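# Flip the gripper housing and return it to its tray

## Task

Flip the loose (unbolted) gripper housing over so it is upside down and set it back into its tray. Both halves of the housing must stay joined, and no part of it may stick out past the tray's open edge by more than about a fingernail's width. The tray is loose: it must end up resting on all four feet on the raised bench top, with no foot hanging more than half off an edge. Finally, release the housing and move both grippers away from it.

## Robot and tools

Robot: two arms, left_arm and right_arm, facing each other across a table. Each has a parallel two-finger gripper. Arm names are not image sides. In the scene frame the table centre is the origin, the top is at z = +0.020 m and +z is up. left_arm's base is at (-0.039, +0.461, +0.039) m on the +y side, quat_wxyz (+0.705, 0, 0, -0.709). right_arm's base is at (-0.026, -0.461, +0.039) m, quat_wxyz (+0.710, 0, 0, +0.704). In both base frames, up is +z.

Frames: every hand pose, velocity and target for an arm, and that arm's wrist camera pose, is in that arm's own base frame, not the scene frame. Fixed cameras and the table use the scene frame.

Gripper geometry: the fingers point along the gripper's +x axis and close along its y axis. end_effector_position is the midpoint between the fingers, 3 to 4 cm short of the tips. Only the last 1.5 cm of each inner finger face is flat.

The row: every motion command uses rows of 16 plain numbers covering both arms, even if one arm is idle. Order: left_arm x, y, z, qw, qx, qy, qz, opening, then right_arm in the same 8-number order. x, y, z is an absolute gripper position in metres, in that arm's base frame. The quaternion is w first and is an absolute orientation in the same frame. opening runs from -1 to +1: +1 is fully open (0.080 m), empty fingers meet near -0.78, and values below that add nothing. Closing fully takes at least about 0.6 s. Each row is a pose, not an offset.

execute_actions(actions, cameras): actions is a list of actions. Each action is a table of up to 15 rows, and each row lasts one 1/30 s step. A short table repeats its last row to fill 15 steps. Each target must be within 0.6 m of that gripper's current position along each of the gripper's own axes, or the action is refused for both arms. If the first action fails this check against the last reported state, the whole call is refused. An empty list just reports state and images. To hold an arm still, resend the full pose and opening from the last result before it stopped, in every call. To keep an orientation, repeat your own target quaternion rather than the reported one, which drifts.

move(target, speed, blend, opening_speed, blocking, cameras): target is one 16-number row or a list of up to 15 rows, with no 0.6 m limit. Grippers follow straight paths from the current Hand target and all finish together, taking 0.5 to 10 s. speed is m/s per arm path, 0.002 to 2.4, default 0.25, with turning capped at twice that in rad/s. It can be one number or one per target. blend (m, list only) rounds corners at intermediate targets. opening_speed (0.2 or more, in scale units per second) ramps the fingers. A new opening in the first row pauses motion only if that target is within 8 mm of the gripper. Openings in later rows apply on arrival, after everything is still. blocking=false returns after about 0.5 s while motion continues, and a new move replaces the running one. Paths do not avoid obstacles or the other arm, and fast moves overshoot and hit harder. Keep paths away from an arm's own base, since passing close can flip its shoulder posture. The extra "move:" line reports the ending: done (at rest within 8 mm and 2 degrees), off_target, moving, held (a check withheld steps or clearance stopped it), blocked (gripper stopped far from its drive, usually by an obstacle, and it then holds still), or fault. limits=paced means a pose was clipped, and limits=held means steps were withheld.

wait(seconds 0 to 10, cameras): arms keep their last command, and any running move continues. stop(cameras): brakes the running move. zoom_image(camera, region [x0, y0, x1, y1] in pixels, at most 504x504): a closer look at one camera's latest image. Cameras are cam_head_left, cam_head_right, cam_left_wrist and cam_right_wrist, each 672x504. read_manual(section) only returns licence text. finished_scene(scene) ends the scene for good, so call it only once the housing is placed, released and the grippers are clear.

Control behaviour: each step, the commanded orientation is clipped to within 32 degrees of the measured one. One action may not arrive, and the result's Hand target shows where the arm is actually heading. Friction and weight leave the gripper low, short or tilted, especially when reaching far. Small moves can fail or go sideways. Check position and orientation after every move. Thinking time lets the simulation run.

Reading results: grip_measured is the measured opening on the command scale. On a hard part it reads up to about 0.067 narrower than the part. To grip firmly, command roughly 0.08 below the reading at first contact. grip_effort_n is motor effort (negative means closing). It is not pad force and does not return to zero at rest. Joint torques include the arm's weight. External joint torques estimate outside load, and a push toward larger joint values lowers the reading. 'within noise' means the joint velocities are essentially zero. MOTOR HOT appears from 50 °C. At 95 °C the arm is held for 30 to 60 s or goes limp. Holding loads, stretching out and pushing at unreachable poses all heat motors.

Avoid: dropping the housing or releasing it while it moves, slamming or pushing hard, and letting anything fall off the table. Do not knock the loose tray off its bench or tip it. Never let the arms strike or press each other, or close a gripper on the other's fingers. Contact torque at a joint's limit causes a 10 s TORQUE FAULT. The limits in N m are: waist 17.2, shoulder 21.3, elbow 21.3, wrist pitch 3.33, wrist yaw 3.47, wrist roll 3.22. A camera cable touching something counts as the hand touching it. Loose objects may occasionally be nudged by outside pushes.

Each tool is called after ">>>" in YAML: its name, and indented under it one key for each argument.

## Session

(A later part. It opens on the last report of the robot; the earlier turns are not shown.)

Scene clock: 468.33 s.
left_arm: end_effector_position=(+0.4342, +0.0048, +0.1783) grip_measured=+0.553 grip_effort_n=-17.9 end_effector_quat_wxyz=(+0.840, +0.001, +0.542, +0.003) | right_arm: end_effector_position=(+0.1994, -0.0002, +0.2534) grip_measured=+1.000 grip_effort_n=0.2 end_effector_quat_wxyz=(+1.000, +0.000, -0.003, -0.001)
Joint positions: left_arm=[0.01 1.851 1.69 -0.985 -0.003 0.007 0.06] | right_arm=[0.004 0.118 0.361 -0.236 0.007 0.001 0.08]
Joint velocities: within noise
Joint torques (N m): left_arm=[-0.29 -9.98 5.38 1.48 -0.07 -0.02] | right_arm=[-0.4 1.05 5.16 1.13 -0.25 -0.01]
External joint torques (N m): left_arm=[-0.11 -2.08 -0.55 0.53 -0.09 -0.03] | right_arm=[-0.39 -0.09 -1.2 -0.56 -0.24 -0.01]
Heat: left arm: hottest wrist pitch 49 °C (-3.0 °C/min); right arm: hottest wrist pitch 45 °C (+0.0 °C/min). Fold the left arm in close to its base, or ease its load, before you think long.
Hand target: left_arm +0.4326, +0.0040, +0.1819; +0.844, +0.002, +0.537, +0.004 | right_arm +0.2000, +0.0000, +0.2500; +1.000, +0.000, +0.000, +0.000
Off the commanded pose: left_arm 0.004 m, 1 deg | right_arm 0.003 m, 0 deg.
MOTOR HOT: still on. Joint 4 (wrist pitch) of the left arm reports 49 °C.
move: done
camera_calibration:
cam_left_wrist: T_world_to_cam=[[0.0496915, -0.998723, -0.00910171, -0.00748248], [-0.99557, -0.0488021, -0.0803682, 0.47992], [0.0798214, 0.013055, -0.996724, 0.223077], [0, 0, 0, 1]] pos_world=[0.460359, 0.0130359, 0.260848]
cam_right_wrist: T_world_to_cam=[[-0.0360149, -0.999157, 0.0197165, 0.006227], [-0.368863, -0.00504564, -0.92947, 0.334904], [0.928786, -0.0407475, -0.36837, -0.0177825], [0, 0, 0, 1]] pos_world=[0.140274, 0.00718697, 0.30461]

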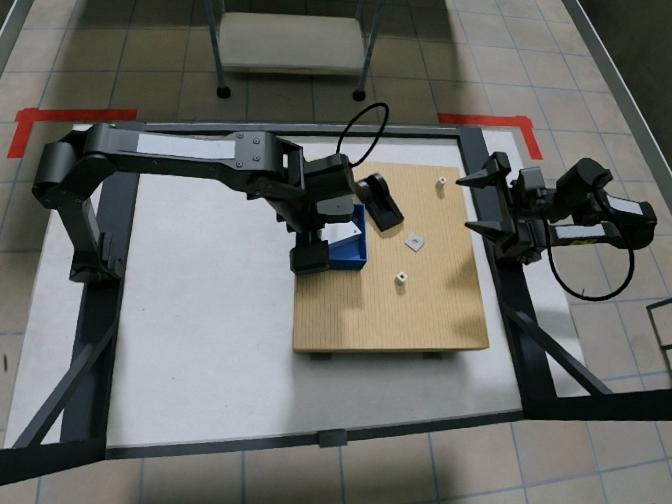

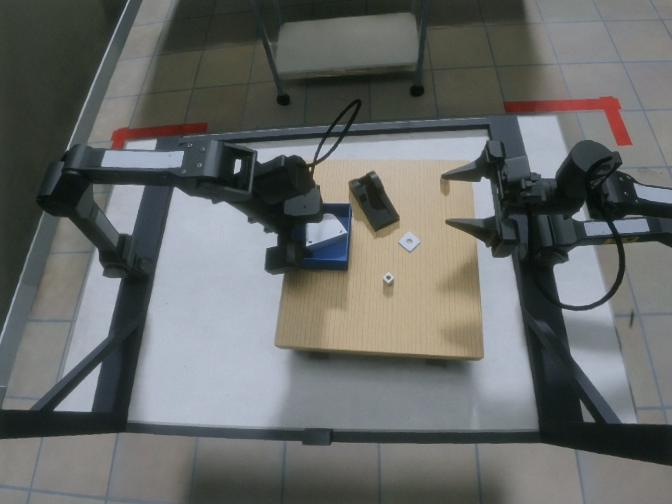

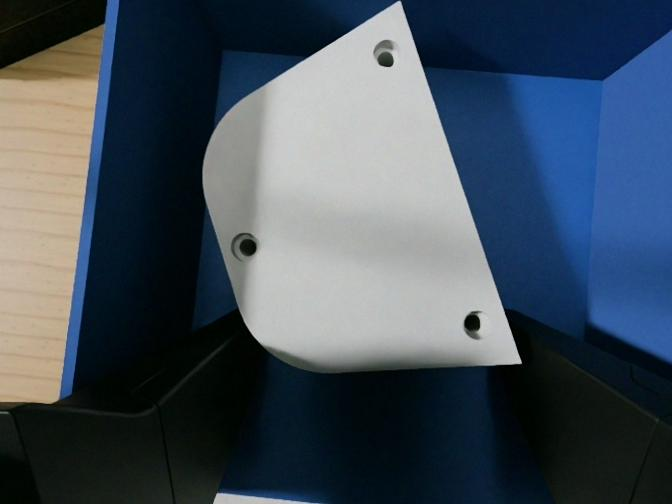

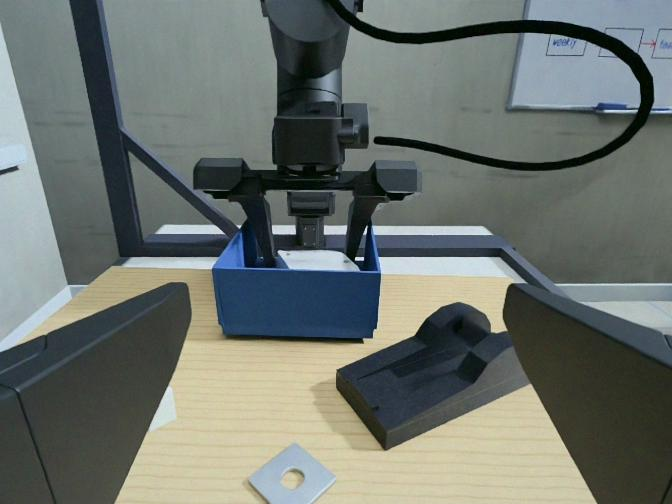

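>>> move:
  target: [0.4405, -0.0045, 0.183, 0.8434, 0, 0.5373, 0, 0.57, 0.20, 0.0, 0.25, 1, 0, 0, 0, 1]
  speed: 0.05
  cameras: ["cam_left_wrist","cam_right_wrist"]

>>> zoom_image:
  camera: "cam_right_wrist"
  region: [180, 120, 420, 360]

Scene clock: 477.53 s.
left_arm: end_effector_position=(+0.4380, -0.0014, +0.1822) grip_measured=+0.566 grip_effort_n=14.2 end_effector_quat_wxyz=(+0.843, +0.000, +0.538, +0.002) | right_arm: end_effector_position=(+0.1994, -0.0002, +0.2534) grip_measured=+1.000 grip_effort_n=-0.2 end_effector_quat_wxyz=(+1.000, +0.000, -0.003, -0.001)
Joint positions: left_arm=[-0.005 1.858 1.711 -0.988 -0.006 -0.008 0.06] | right_arm=[0.004 0.118 0.361 -0.236 0.007 0.001 0.08]
Joint velocities: within noise
Joint torques (N m): left_arm=[-0.62 -7.03 8.13 0.65 0 -0.04] | right_arm=[-0.4 1.04 5.17 1.12 -0.25 -0.01]
External joint torques (N m): left_arm=[-0.49 1.01 2.16 -0.31 -0.01 -0.04] | right_arm=[-0.39 -0.11 -1.19 -0.56 -0.24 -0.01]
Heat: left arm: hottest wrist pitch 50 °C (-2.0 °C/min); right arm: hottest wrist pitch 45 °C (+0.0 °C/min). Fold the left arm in close to its base, or ease its load, before you think long.
Hand target: left_arm +0.4407, -0.0045, +0.1830; +0.844, +0.001, +0.537, +0.000 | right_arm +0.2000, +0.0000, +0.2500; +1.000, +0.000, +0.000, +0.000
Off the commanded pose: left_arm 0.004 m, 0 deg | right_arm 0.003 m, 0 deg.
MOTOR HOT: still on. Joint 4 (wrist pitch) of the left arm reports 50 °C.
move: done
camera_calibration:
cam_left_wrist: T_world_to_cam=[[0.0496141, -0.998756, -0.00506961, -0.0145118], [-0.99465, -0.0489483, -0.0909731, 0.485229], [0.0906117, 0.00955602, -0.99584, 0.221815], [0, 0, 0, 1]] pos_world=[0.463253, 0.00713769, 0.264962]
cam_right_wrist: T_world_to_cam=[[-0.0360149, -0.999157, 0.0197165, 0.006227], [-0.368863, -0.00504564, -0.92947, 0.334904], [0.928786, -0.0407475, -0.36837, -0.0177825], [0, 0, 0, 1]] pos_world=[0.140274, 0.00718697, 0.30461]
Images, in order (width x height): cam_left_wrist 672x504, cam_right_wrist 672x504.

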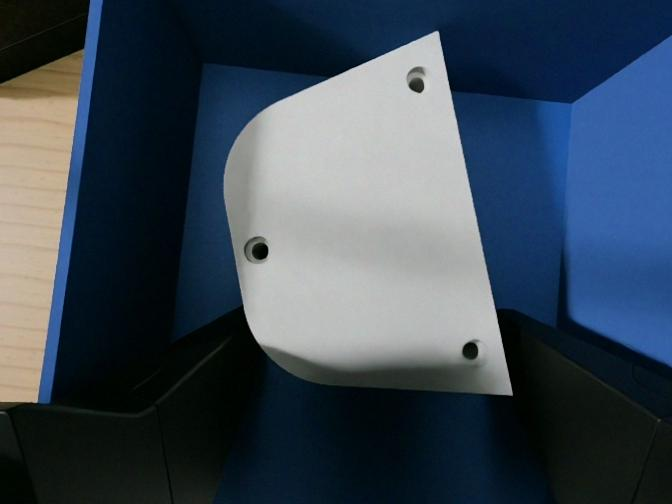

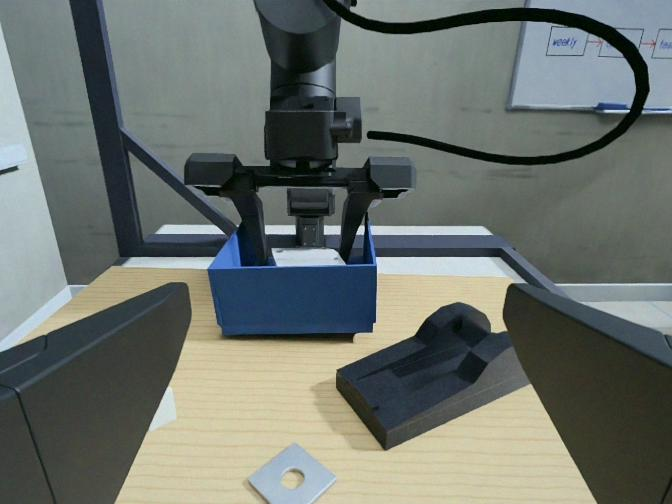

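Scaled by 2.100 from the camera's 672x504 image, which has a finer 960x720 frame.

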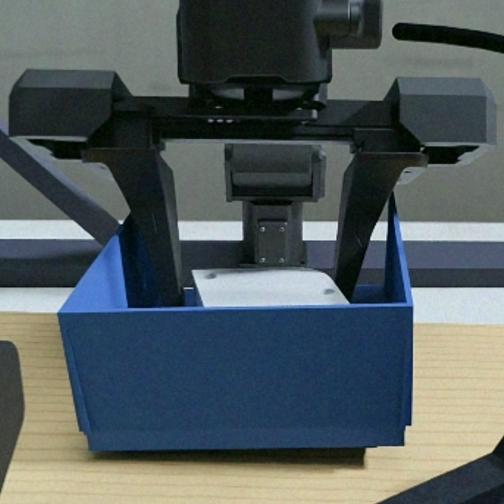

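>>> move:
  target:
    - [0.4405, -0.002, 0.183, 0.8434, 0, 0.5373, 0, 0.66, 0.20, 0.0, 0.25, 1, 0, 0, 0, 1]
    - [0.4405, 0.000, 0.183, 0.8402, -0.0468, 0.5353, 0.0735, 0.66, 0.20, 0.0, 0.25, 1, 0, 0, 0, 1]
    - [0.452, 0.0010, 0.182, 0.8402, -0.0468, 0.5353, 0.0735, 0.66, 0.20, 0.0, 0.25, 1, 0, 0, 0, 1]
  speed: 0.06
  cameras: ["cam_left_wrist","cam_right_wrist"]

Scene clock: 502.60 s.
left_arm: end_effector_position=(+0.4492, +0.0029, +0.1830) grip_measured=+0.656 grip_effort_n=14.7 end_effector_quat_wxyz=(+0.841, -0.048, +0.534, +0.074) | right_arm: end_effector_position=(+0.1994, -0.0002, +0.2534) grip_measured=+1.000 grip_effort_n=-0.2 end_effector_quat_wxyz=(+1.000, +0.000, -0.003, -0.001)
Joint positions: left_arm=[-0.021 1.907 1.779 -1.01 -0.081 -0.18 0.065] | right_arm=[0.004 0.118 0.361 -0.236 0.007 0.001 0.08]
Joint velocities: within noise
Joint torques (N m): left_arm=[-0.38 -7.16 7.92 0.63 -0.1 -0.03] | right_arm=[-0.39 1.06 5.17 1.13 -0.25 -0.01]
External joint torques (N m): left_arm=[-0.26 1.3 1.92 -0.33 -0.06 -0.03] | right_arm=[-0.39 -0.11 -1.1 -0.52 -0.24 -0.01]
Heat: left arm: hottest wrist pitch 48 °C (-2.0 °C/min); right arm: hottest wrist pitch 45 °C (+0.0 °C/min). Fold the left arm in close to its base, or ease its load, before you think long.
Hand target: left_arm +0.4517, +0.0015, +0.1819; +0.840, -0.047, +0.535, +0.074 | right_arm +0.2000, +0.0000, +0.2500; +1.000, +0.000, +0.000, +0.000
Off the commanded pose: left_arm 0.004 m, 0 deg | right_arm 0.003 m, 0 deg.
MOTOR HOT: still on. Joint 4 (wrist pitch) of the left arm reports 48 °C.
move: done
camera_calibration:
cam_left_wrist: T_world_to_cam=[[0.219872, -0.975529, -0.000348523, -0.0881756], [-0.971157, -0.218853, -0.0946481, 0.487268], [0.0922557, 0.021149, -0.995511, 0.220669], [0, 0, 0, 1]] pos_world=[0.472243, 0.0159553, 0.265767]
cam_right_wrist: T_world_to_cam=[[-0.0360149, -0.999157, 0.0197165, 0.006227], [-0.368863, -0.00504564, -0.92947, 0.334904], [0.928786, -0.0407475, -0.36837, -0.0177825], [0, 0, 0, 1]] pos_world=[0.140274, 0.00718697, 0.30461]
Images, in order (width x height): cam_left_wrist 672x504, cam_right_wrist 672x504.

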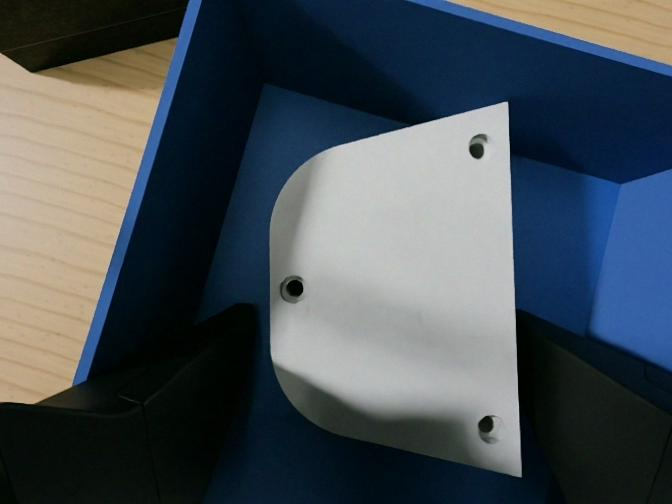

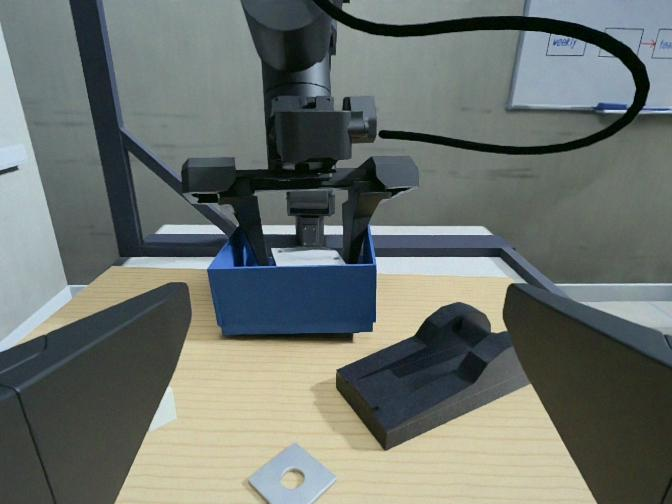

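>>> move:
  target: [0.452, 0.0010, 0.182, 0.8402, -0.0468, 0.5353, 0.0735, 0.30, 0.20, 0.0, 0.25, 1, 0, 0, 0, 1]
  opening_speed: 0.4
  cameras: ["cam_left_wrist"]

Scene clock: 509.10 s.
left_arm: end_effector_position=(+0.4500, +0.0011, +0.1808) grip_measured=+0.331 grip_effort_n=-83.5 end_effector_quat_wxyz=(+0.840, -0.050, +0.536, +0.070) | right_arm: end_effector_position=(+0.1994, -0.0002, +0.2534) grip_measured=+1.000 grip_effort_n=0.2 end_effector_quat_wxyz=(+1.000, +0.000, -0.003, -0.001)
Joint positions: left_arm=[-0.022 1.914 1.78 -1.01 -0.073 -0.181 0.05] | right_arm=[0.004 0.118 0.361 -0.236 0.007 0.001 0.08]
Joint velocities: within noise
Joint torques (N m): left_arm=[-0.49 -7.67 8.05 0.58 -0.13 -0.03] | right_arm=[-0.39 1.04 5.16 1.13 -0.25 -0.01]
External joint torques (N m): left_arm=[-0.23 0.73 2.08 -0.38 -0.1 -0.03] | right_arm=[-0.39 -0.09 -1.2 -0.55 -0.24 -0.01]
Heat: left arm: hottest wrist pitch 48 °C (-1.0 °C/min); right arm: hottest wrist pitch 45 °C (+0.0 °C/min). Fold the left arm in close to its base, or ease its load, before you think long.
Hand target: left_arm +0.4522, -0.0007, +0.1821; +0.840, -0.049, +0.535, +0.070 | right_arm +0.2000, +0.0000, +0.2500; +1.000, +0.000, +0.000, +0.000
Off the commanded pose: left_arm 0.002 m, 1 deg | right_arm 0.003 m, 0 deg.
MOTOR HOT: still on. Joint 4 (wrist pitch) of the left arm reports 48 °C.
move: done
camera_calibration:
cam_left_wrist: T_world_to_cam=[[0.216605, -0.976241, 0.00593716, -0.0898072], [-0.97231, -0.216271, -0.0885412, 0.486824], [0.0877217, 0.0134057, -0.996055, 0.220593], [0, 0, 0, 1]] pos_world=[0.473446, 0.0146554, 0.26336]
Images, in order (width x height): cam_left_wrist 672x504.

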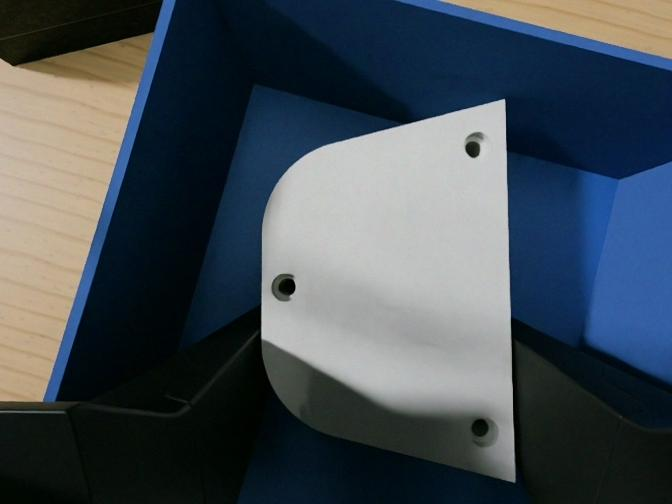

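>>> move:
  target: [0.390, -0.001, 0.1835, 0.8434, 0, 0.5373, 0, 0.30, 0.20, 0.0, 0.25, 1, 0, 0, 0, 1]
  speed: 0.06

>>> zoom_image:
  camera: "cam_right_wrist"
  region: [180, 120, 420, 360]

Scene clock: 523.90 s.
left_arm: end_effector_position=(+0.3910, -0.0012, +0.1793) grip_measured=+0.332 grip_effort_n=-83.5 end_effector_quat_wxyz=(+0.839, +0.000, +0.545, +0.002) | right_arm: end_effector_position=(+0.1994, -0.0002, +0.2534) grip_measured=+1.000 grip_effort_n=-0.2 end_effector_quat_wxyz=(+1.000, +0.000, -0.003, -0.001)
Joint positions: left_arm=[-0.005 1.687 1.498 -0.964 -0.006 -0.006 0.05] | right_arm=[0.004 0.118 0.361 -0.236 0.007 0.001 0.08]
Joint velocities: within noise
Joint torques (N m): left_arm=[0.11 -8.96 5.64 1.53 0.18 0.12] | right_arm=[-0.39 1.05 5.16 1.13 -0.25 -0.01]
External joint torques (N m): left_arm=[0.24 -2.19 -0.32 0.58 0.17 0.12] | right_arm=[-0.39 -0.1 -1.12 -0.53 -0.24 -0.01]
Heat: left arm: hottest wrist pitch 48 °C (-1.0 °C/min); right arm: hottest wrist pitch 45 °C (+0.0 °C/min). Fold the left arm in close to its base, or ease its load, before you think long.
Hand target: left_arm +0.3898, -0.0010, +0.1837; +0.843, +0.000, +0.538, +0.000 | right_arm +0.2000, +0.0000, +0.2500; +1.000, +0.000, +0.000, +0.000
Off the commanded pose: left_arm 0.004 m, 1 deg | right_arm 0.003 m, 0 deg.
MOTOR HOT: still on. Joint 4 (wrist pitch) of the left arm reports 48 °C.
move: done
camera_calibration:
cam_left_wrist: T_world_to_cam=[[0.0481625, -0.998818, -0.00659046, -0.0111691], [-0.996109, -0.0475423, -0.0742072, 0.435897], [0.0738062, 0.0101388, -0.997221, 0.230007], [0, 0, 0, 1]] pos_world=[0.417763, 0.0072356, 0.26164]
cam_right_wrist: T_world_to_cam=[[-0.0360149, -0.999157, 0.0197165, 0.006227], [-0.368863, -0.00504564, -0.92947, 0.334904], [0.928786, -0.0407475, -0.36837, -0.0177825], [0, 0, 0, 1]] pos_world=[0.140274, 0.00718697, 0.30461]

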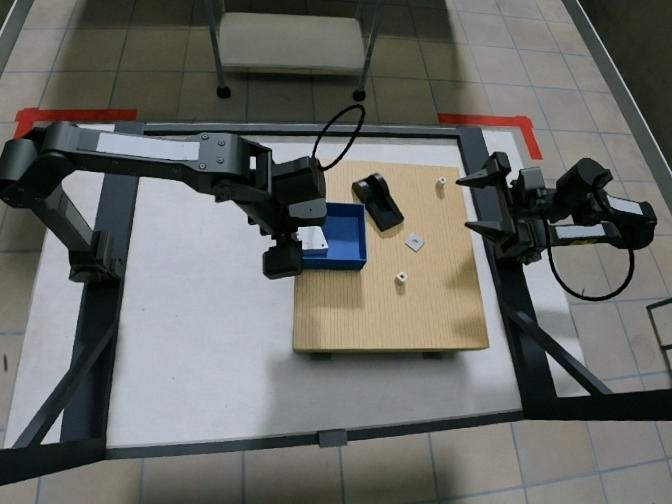

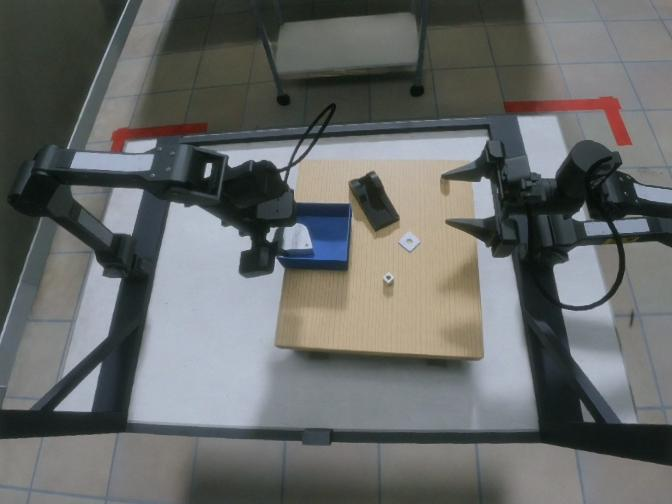

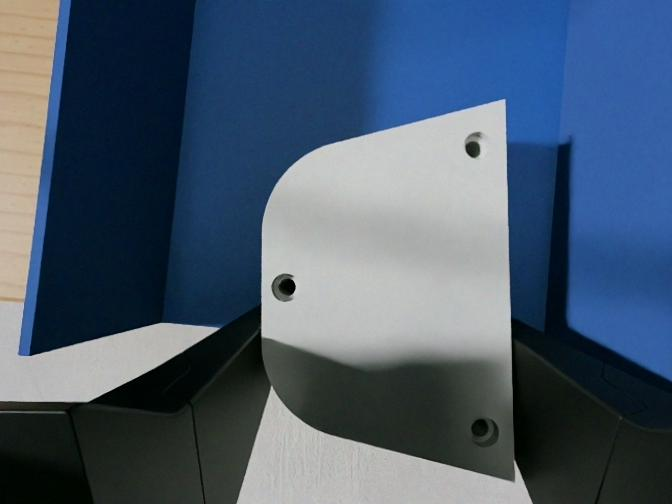

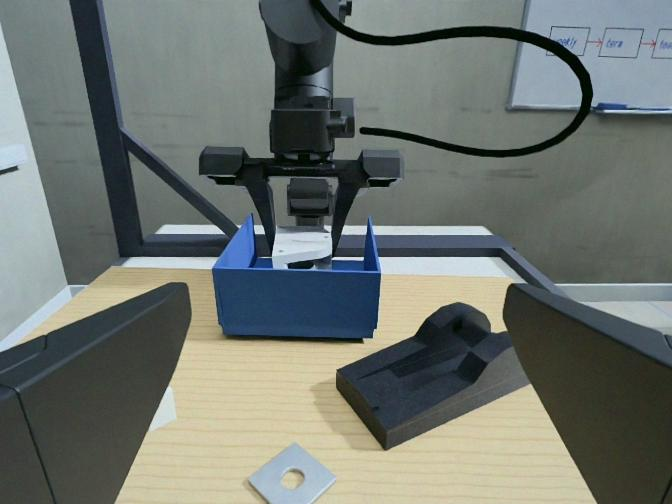

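Scaled by 2.100 from the camera's 672x504 image, which has a finer 960x720 frame.

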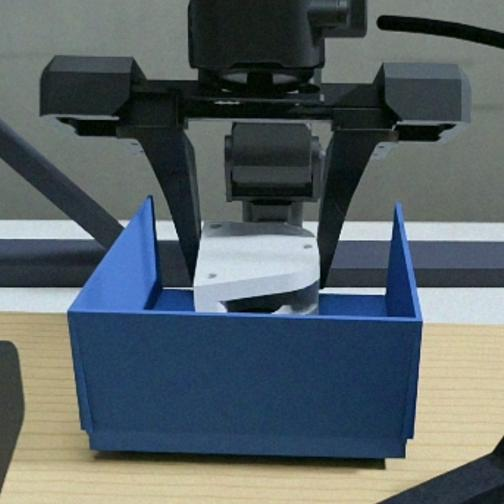

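>>> move:
  target:
    - [0.390, -0.001, 0.1835, 0.8434, 0, 0.5373, 0, 0.5, 0.20, 0.0, 0.25, 1, 0, 0, 0, 1]
    - [0.360, -0.001, 0.245, 0.8434, 0, 0.5373, 0, 0.5, 0.20, 0.0, 0.25, 1, 0, 0, 0, 1]
  speed: 0.1
  opening_speed: 0.3

>>> zoom_image:
  camera: "cam_right_wrist"
  region: [180, 120, 420, 360]

Scene clock: 570.27 s.
left_arm: end_effector_position=(+0.3606, -0.0010, +0.2365) grip_measured=+0.496 grip_effort_n=13.3 end_effector_quat_wxyz=(+0.837, +0.000, +0.547, +0.002) | right_arm: end_effector_position=(+0.1994, -0.0002, +0.2534) grip_measured=+1.000 grip_effort_n=-0.7 end_effector_quat_wxyz=(+1.000, +0.000, -0.003, -0.001)
Joint positions: left_arm=[-0.005 1.61 1.647 -1.194 -0.006 -0.006 0.057] | right_arm=[0.004 0.118 0.361 -0.236 0.007 0.001 0.08]
Joint velocities: within noise
Joint torques (N m): left_arm=[0.03 -7.36 8.21 0.62 0.17 0.1] | right_arm=[-0.4 1.06 5.16 1.12 -0.25 -0.01]
External joint torques (N m): left_arm=[0.12 -1.29 2.45 -0.32 0.16 0.1] | right_arm=[-0.39 -0.11 -1.11 -0.53 -0.25 -0.01]
Heat: left arm: hottest shoulder 54 °C (+10.1 °C/min); right arm: hottest wrist pitch 45 °C (+0.0 °C/min). Fold the left arm in close to its base, or ease its load, before you think long.
Hand target: left_arm +0.3608, -0.0012, +0.2456; +0.844, +0.000, +0.537, +0.000 | right_arm +0.2000, +0.0000, +0.2500; +1.000, +0.000, +0.000, +0.000
Off the commanded pose: left_arm 0.009 m, 1 deg | right_arm 0.003 m, 0 deg.
MOTOR HOT: still on. Joint 2 (shoulder) of the left arm reports 54 °C.
move: off_target (left_arm)
camera_calibration:
cam_left_wrist: T_world_to_cam=[[0.048131, -0.998818, -0.00681171, -0.00906144], [-0.996441, -0.0475417, -0.0696131, 0.40882], [0.0692069, 0.010138, -0.997551, 0.29095], [0, 0, 0, 1]] pos_world=[0.387665, 0.0074356, 0.318635]
cam_right_wrist: T_world_to_cam=[[-0.0360149, -0.999157, 0.0197165, 0.006227], [-0.368863, -0.00504564, -0.92947, 0.334904], [0.928786, -0.0407475, -0.36837, -0.0177825], [0, 0, 0, 1]] pos_world=[0.140274, 0.00718697, 0.30461]

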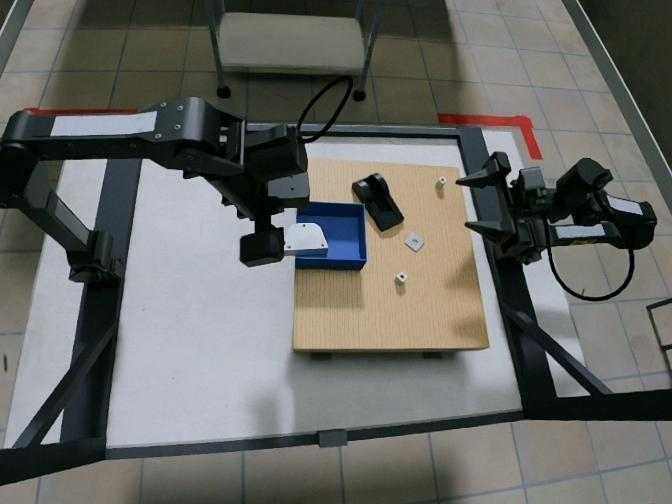

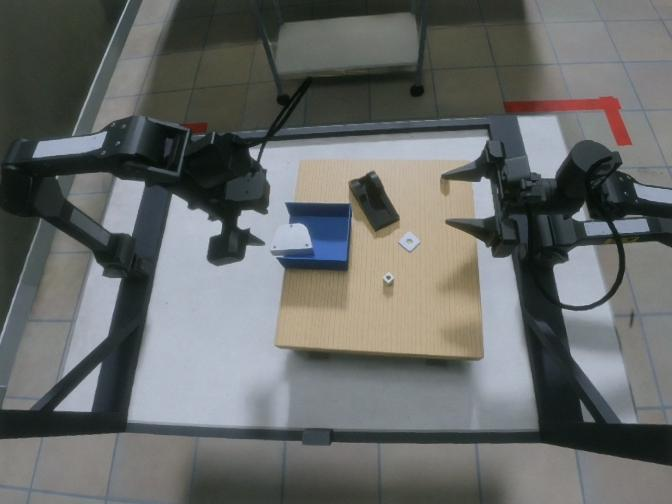

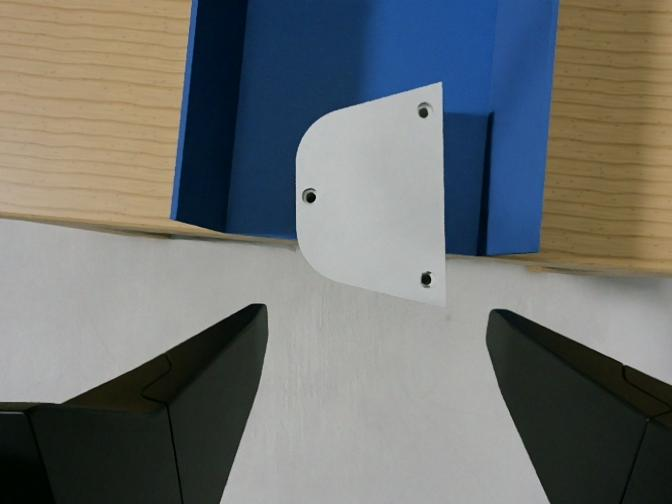

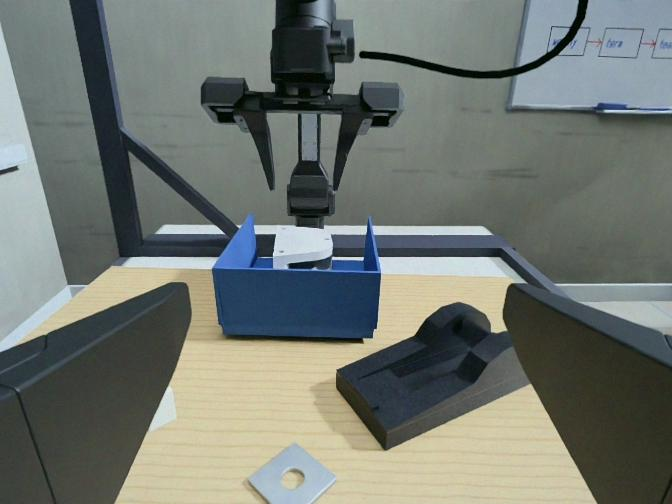

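Scaled by 2.100 from the camera's 672x504 image, which has a finer 960x720 frame.

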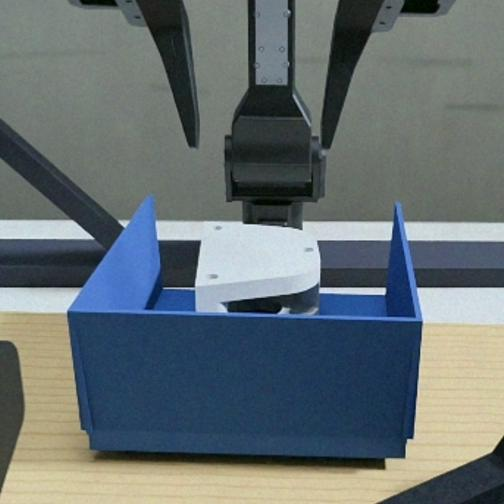

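>>> move:
  target:
    - [0.29, -0.006, 0.23, 0.8434, 0, 0.5373, 0, 0.5, 0.20, 0.0, 0.25, 1, 0, 0, 0, 1]
    - [0.27, -0.006, 0.18, 0.7071, 0.7071, 0, 0, 0.5, 0.20, 0.0, 0.25, 1, 0, 0, 0, 1]
    - [0.30, -0.006, 0.163, 0.7071, 0.7071, 0, 0, 0.5, 0.20, 0.0, 0.25, 1, 0, 0, 0, 1]
  speed: [0.3,0.4,0.15]

>>> zoom_image:
  camera: "cam_right_wrist"
  region: [180, 120, 420, 360]

Scene clock: 588.47 s.
left_arm: end_effector_position=(+0.3005, -0.0051, +0.1613) grip_measured=+0.496 grip_effort_n=12.8 end_effector_quat_wxyz=(+0.704, +0.710, +0.004, -0.002) | right_arm: end_effector_position=(+0.1994, -0.0002, +0.2534) grip_measured=+1.000 grip_effort_n=0.2 end_effector_quat_wxyz=(+1.000, +0.000, -0.003, -0.001)
Joint positions: left_arm=[-0.037 1.11 0.093 1.009 -0.041 1.58 0.057] | right_arm=[0.004 0.118 0.361 -0.236 0.007 0.001 0.08]
Joint velocities: within noise
Joint torques (N m): left_arm=[0.14 -1.49 5.4 2.53 0.21 0.05] | right_arm=[-0.4 1.04 5.16 1.13 -0.25 -0.01]
External joint torques (N m): left_arm=[0.19 0.59 0.12 0.91 0.2 0.1] | right_arm=[-0.42 -0.13 -1.14 -0.53 -0.23 -0.01]
Heat: left arm: hottest wrist pitch 51 °C (+2.0 °C/min); right arm: hottest wrist pitch 45 °C (+0.0 °C/min). Fold the left arm in close to its base, or ease its load, before you think long.
Hand target: left_arm +0.3002, -0.0052, +0.1620; +0.703, +0.711, +0.001, -0.001 | right_arm +0.2000, +0.0000, +0.2500; +1.000, +0.000, +0.000, +0.000
Off the commanded pose: left_arm 0.002 m, 1 deg | right_arm 0.003 m, 0 deg.
MOTOR HOT: still on. Joint 4 (wrist pitch) of the left arm reports 51 °C.
move: done
camera_calibration:
cam_left_wrist: T_world_to_cam=[[0.0137398, -0.0303881, -0.999444, 0.164656], [-0.340917, 0.939505, -0.0332524, 0.145636], [0.939993, 0.341184, 0.00254879, -0.20121], [0, 0, 0, 1]] pos_world=[0.236523, -0.0631725, 0.16992]
cam_right_wrist: T_world_to_cam=[[-0.0360149, -0.999157, 0.0197165, 0.006227], [-0.368863, -0.00504564, -0.92947, 0.334904], [0.928786, -0.0407475, -0.36837, -0.0177825], [0, 0, 0, 1]] pos_world=[0.140274, 0.00718697, 0.30461]

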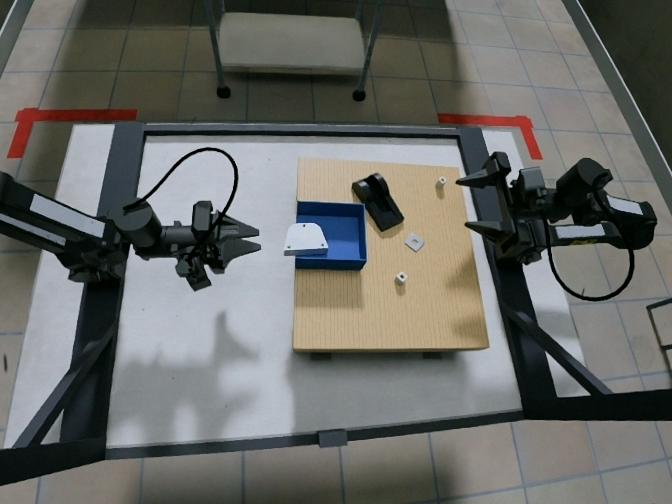

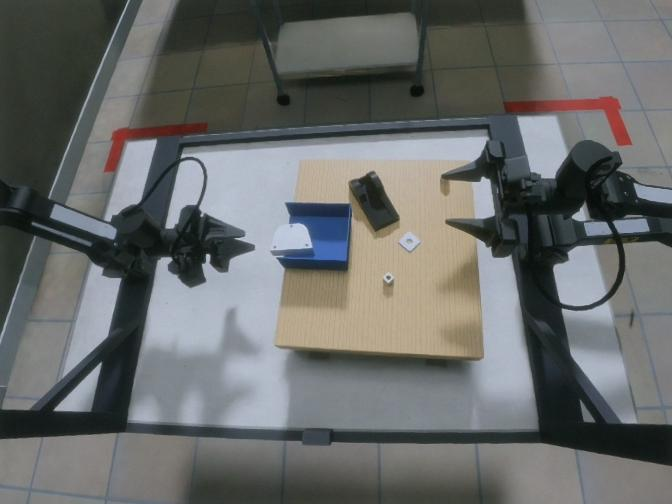

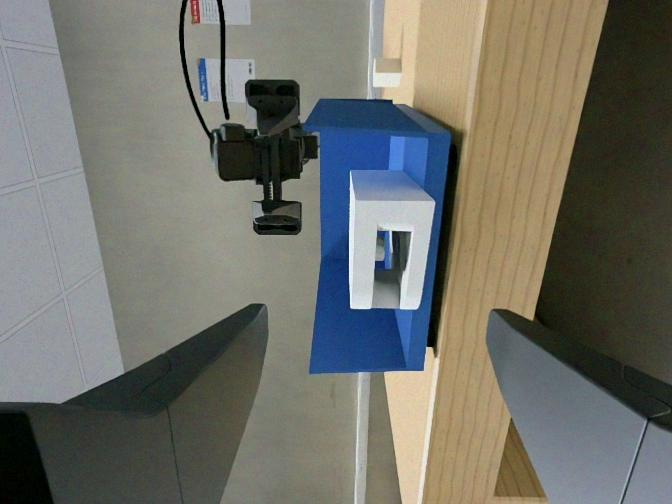

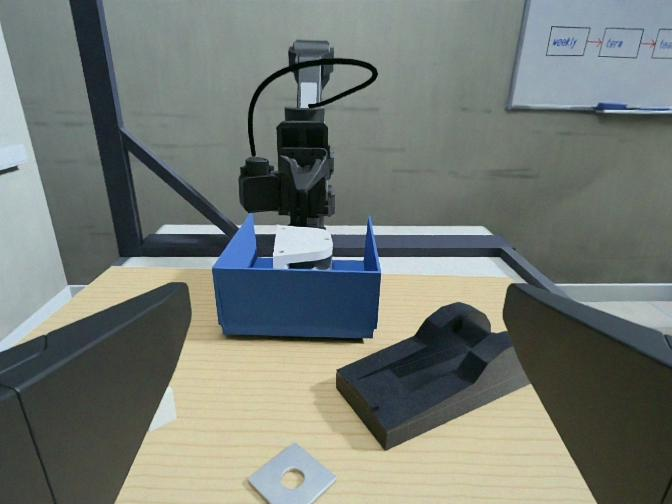

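Scaled by 2.100 from the camera's 672x504 image, which has a finer 960x720 frame.

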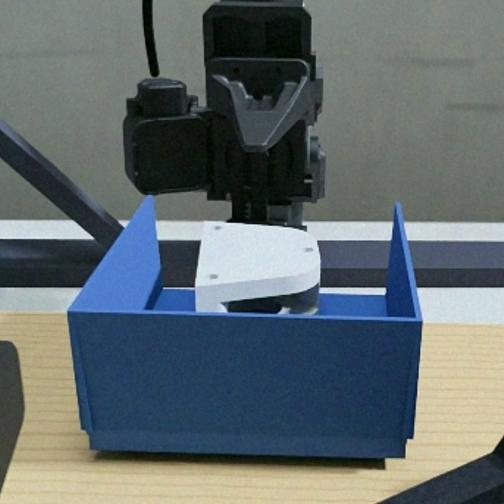

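>>> move:
  target:
    - [0.33, -0.0065, 0.155, 0.7071, 0.7071, 0, 0, 0.5, 0.20, 0.0, 0.25, 1, 0, 0, 0, 1]
    - [0.3635, -0.007, 0.156, 0.7071, 0.7071, 0, 0, 0.5, 0.20, 0.0, 0.25, 1, 0, 0, 0, 1]
  speed: 0.08

>>> zoom_image:
  camera: "cam_left_wrist"
  region: [200, 60, 600, 460]

Scene clock: 616.37 s.
left_arm: end_effector_position=(+0.3596, -0.0066, +0.1490) grip_measured=+0.496 grip_effort_n=12.8 end_effector_quat_wxyz=(+0.706, +0.708, +0.010, -0.007) | right_arm: end_effector_position=(+0.1994, -0.0002, +0.2534) grip_measured=+1.000 grip_effort_n=-0.2 end_effector_quat_wxyz=(+1.000, +0.000, -0.003, -0.001)
Joint positions: left_arm=[-0.034 1.519 0.274 1.222 -0.038 1.574 0.057] | right_arm=[0.004 0.118 0.361 -0.236 0.007 0.001 0.08]
Joint velocities: within noise
Joint torques (N m): left_arm=[0.16 -3.4 6.4 2.54 0.21 -0.12] | right_arm=[-0.41 1.05 5.16 1.12 -0.25 -0.01]
External joint torques (N m): left_arm=[0.23 0.61 2.04 0.93 0.2 -0.07] | right_arm=[-0.41 -0.1 -1.18 -0.55 -0.24 -0.02]
Heat: left arm: hottest wrist pitch 60 °C (+8.1 °C/min); right arm: hottest wrist pitch 46 °C (+1.0 °C/min). Fold the left arm in close to its base, or ease its load, before you think long.
Hand target: left_arm +0.3632, -0.0067, +0.1557; +0.707, +0.707, +0.000, +0.000 | right_arm +0.2000, +0.0000, +0.2500; +1.000, +0.000, +0.000, +0.000
Off the commanded pose: left_arm 0.008 m, 1 deg | right_arm 0.003 m, 0 deg.
MOTOR HOT: still on. Joint 4 (wrist pitch) of the left arm reports 60 °C.
move: done
camera_calibration:
cam_left_wrist: T_world_to_cam=[[-0.00153636, -0.0360501, -0.999349, 0.156944], [-0.341448, 0.939308, -0.0333593, 0.167117], [0.939899, 0.341175, -0.0137523, -0.253665], [0, 0, 0, 1]] pos_world=[0.295722, -0.0647729, 0.158928]
cam_right_wrist: T_world_to_cam=[[-0.0360149, -0.999157, 0.0197165, 0.006227], [-0.368863, -0.00504564, -0.92947, 0.334904], [0.928786, -0.0407475, -0.36837, -0.0177825], [0, 0, 0, 1]] pos_world=[0.140274, 0.00718697, 0.30461]

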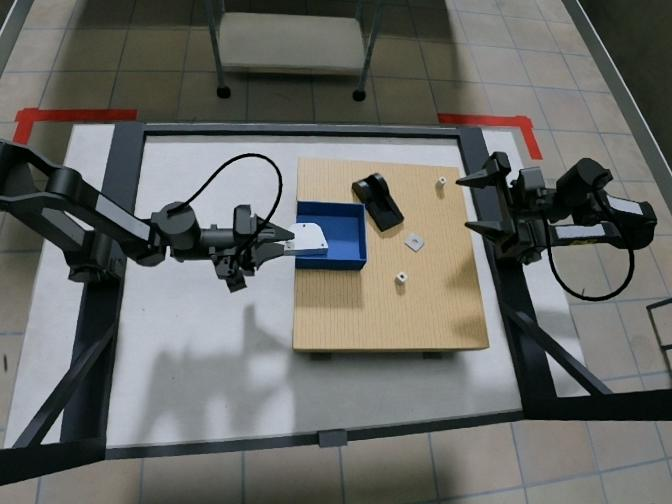

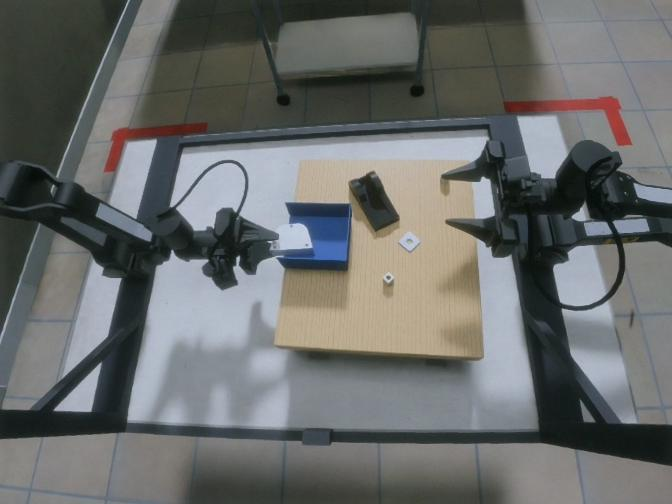

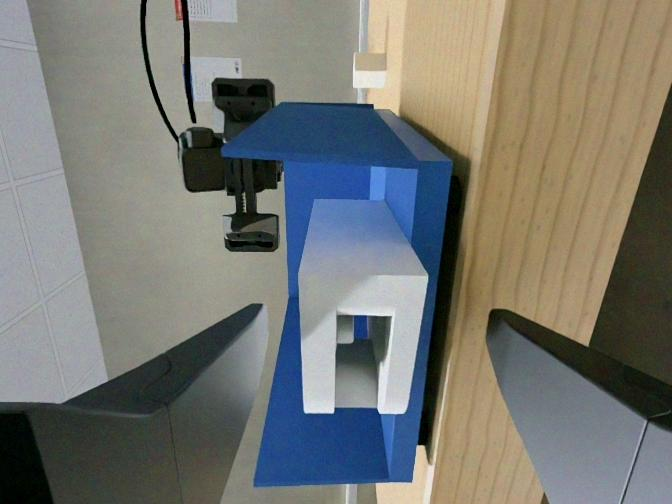

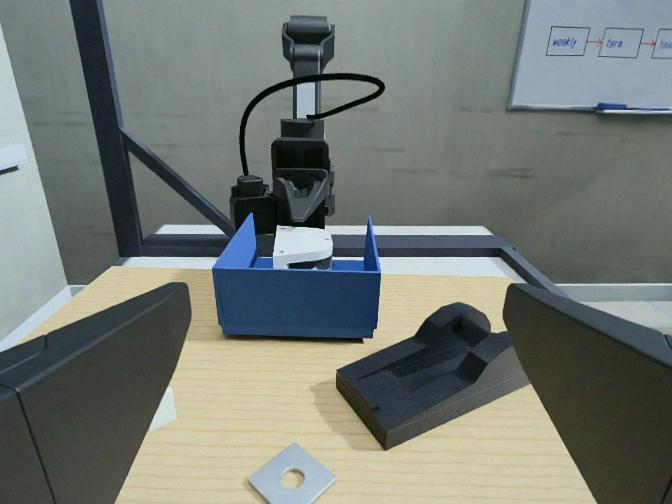

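Scaled by 1.260 from the camera's 672x504 image, which has a finer 960x720 frame.

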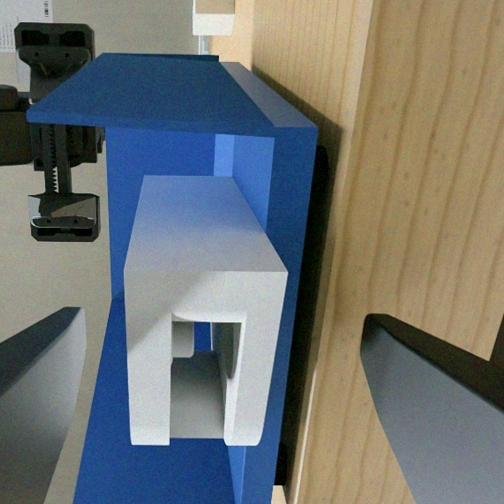

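>>> move:
  target:
    - [0.3672, -0.007, 0.1605, 0.7071, 0.7071, -0.005, 0.005, 0.5, 0.20, 0.0, 0.25, 1, 0, 0, 0, 1]
  speed: 0.06
  cameras: ["cam_left_wrist","cam_right_wrist"]

>>> zoom_image:
  camera: "cam_left_wrist"
  region: [200, 60, 600, 460]

Scene clock: 634.67 s.
left_arm: end_effector_position=(+0.3635, -0.0068, +0.1539) grip_measured=+0.496 grip_effort_n=13.3 end_effector_quat_wxyz=(+0.706, +0.708, +0.004, -0.002) | right_arm: end_effector_position=(+0.1994, -0.0002, +0.2534) grip_measured=+1.000 grip_effort_n=-0.2 end_effector_quat_wxyz=(+1.000, +0.000, -0.003, -0.001)
Joint positions: left_arm=[-0.034 1.525 0.291 1.227 -0.038 1.574 0.057] | right_arm=[0.004 0.118 0.361 -0.236 0.007 0.001 0.08]
Joint velocities: within noise
Joint torques (N m): left_arm=[0.11 -3.49 6.45 2.52 0.22 -0.1] | right_arm=[-0.39 1.05 5.15 1.12 -0.25 -0.01]
External joint torques (N m): left_arm=[0.16 0.59 2.06 0.93 0.21 -0.05] | right_arm=[-0.39 -0.08 -1.2 -0.55 -0.23 -0.01]
Heat: left arm: hottest wrist pitch 63 °C (+12.1 °C/min); right arm: hottest wrist pitch 46 °C (+1.0 °C/min). Fold the left arm in close to its base, or ease its load, before you think long.
Hand target: left_arm +0.3670, -0.0070, +0.1606; +0.707, +0.707, -0.005, +0.005 | right_arm +0.2000, +0.0000, +0.2500; +1.000, +0.000, +0.000, +0.000
Off the commanded pose: left_arm 0.008 m, 1 deg | right_arm 0.003 m, 0 deg.
MOTOR HOT: still on. Joint 4 (wrist pitch) of the left arm reports 63 °C.
move: done
camera_calibration:
cam_left_wrist: T_world_to_cam=[[0.0137304, -0.0365857, -0.999236, 0.156219], [-0.340912, 0.939283, -0.039075, 0.169408], [0.939995, 0.341188, 0.000424222, -0.259486], [0, 0, 0, 1]] pos_world=[0.299523, -0.064873, 0.162829]
cam_right_wrist: T_world_to_cam=[[-0.0360149, -0.999157, 0.0197165, 0.006227], [-0.368863, -0.00504564, -0.92947, 0.334904], [0.928786, -0.0407475, -0.36837, -0.0177825], [0, 0, 0, 1]] pos_world=[0.140274, 0.00718697, 0.30461]
Images, in order (width x height): cam_left_wrist 672x504, cam_right_wrist 672x504.

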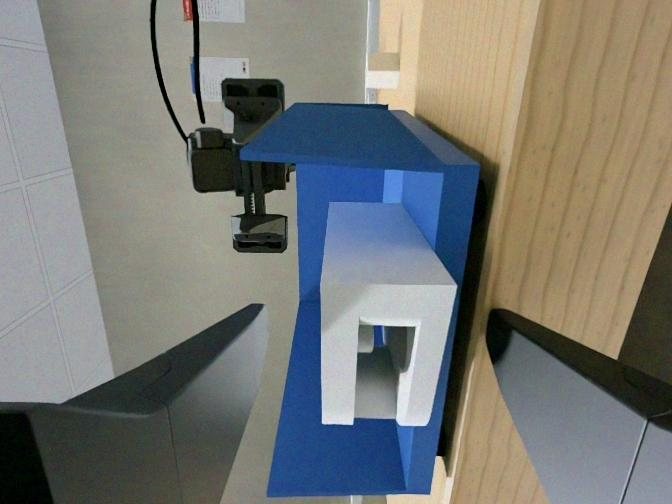

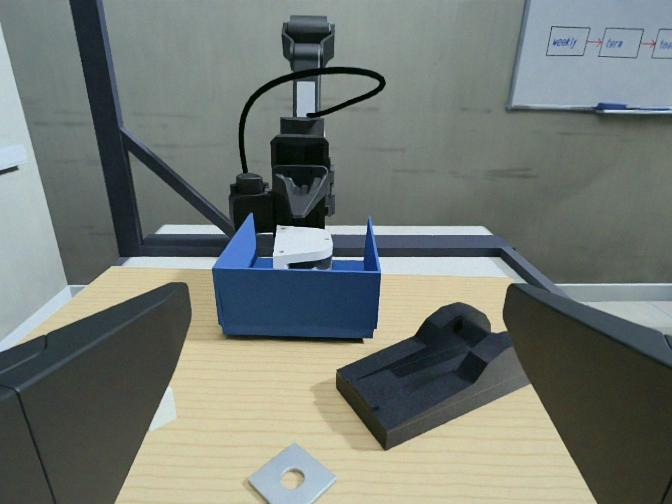

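Scaled by 1.260 from the camera's 672x504 image, which has a finer 960x720 frame.

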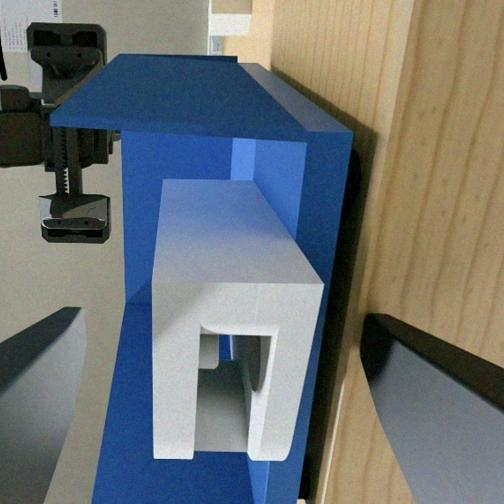

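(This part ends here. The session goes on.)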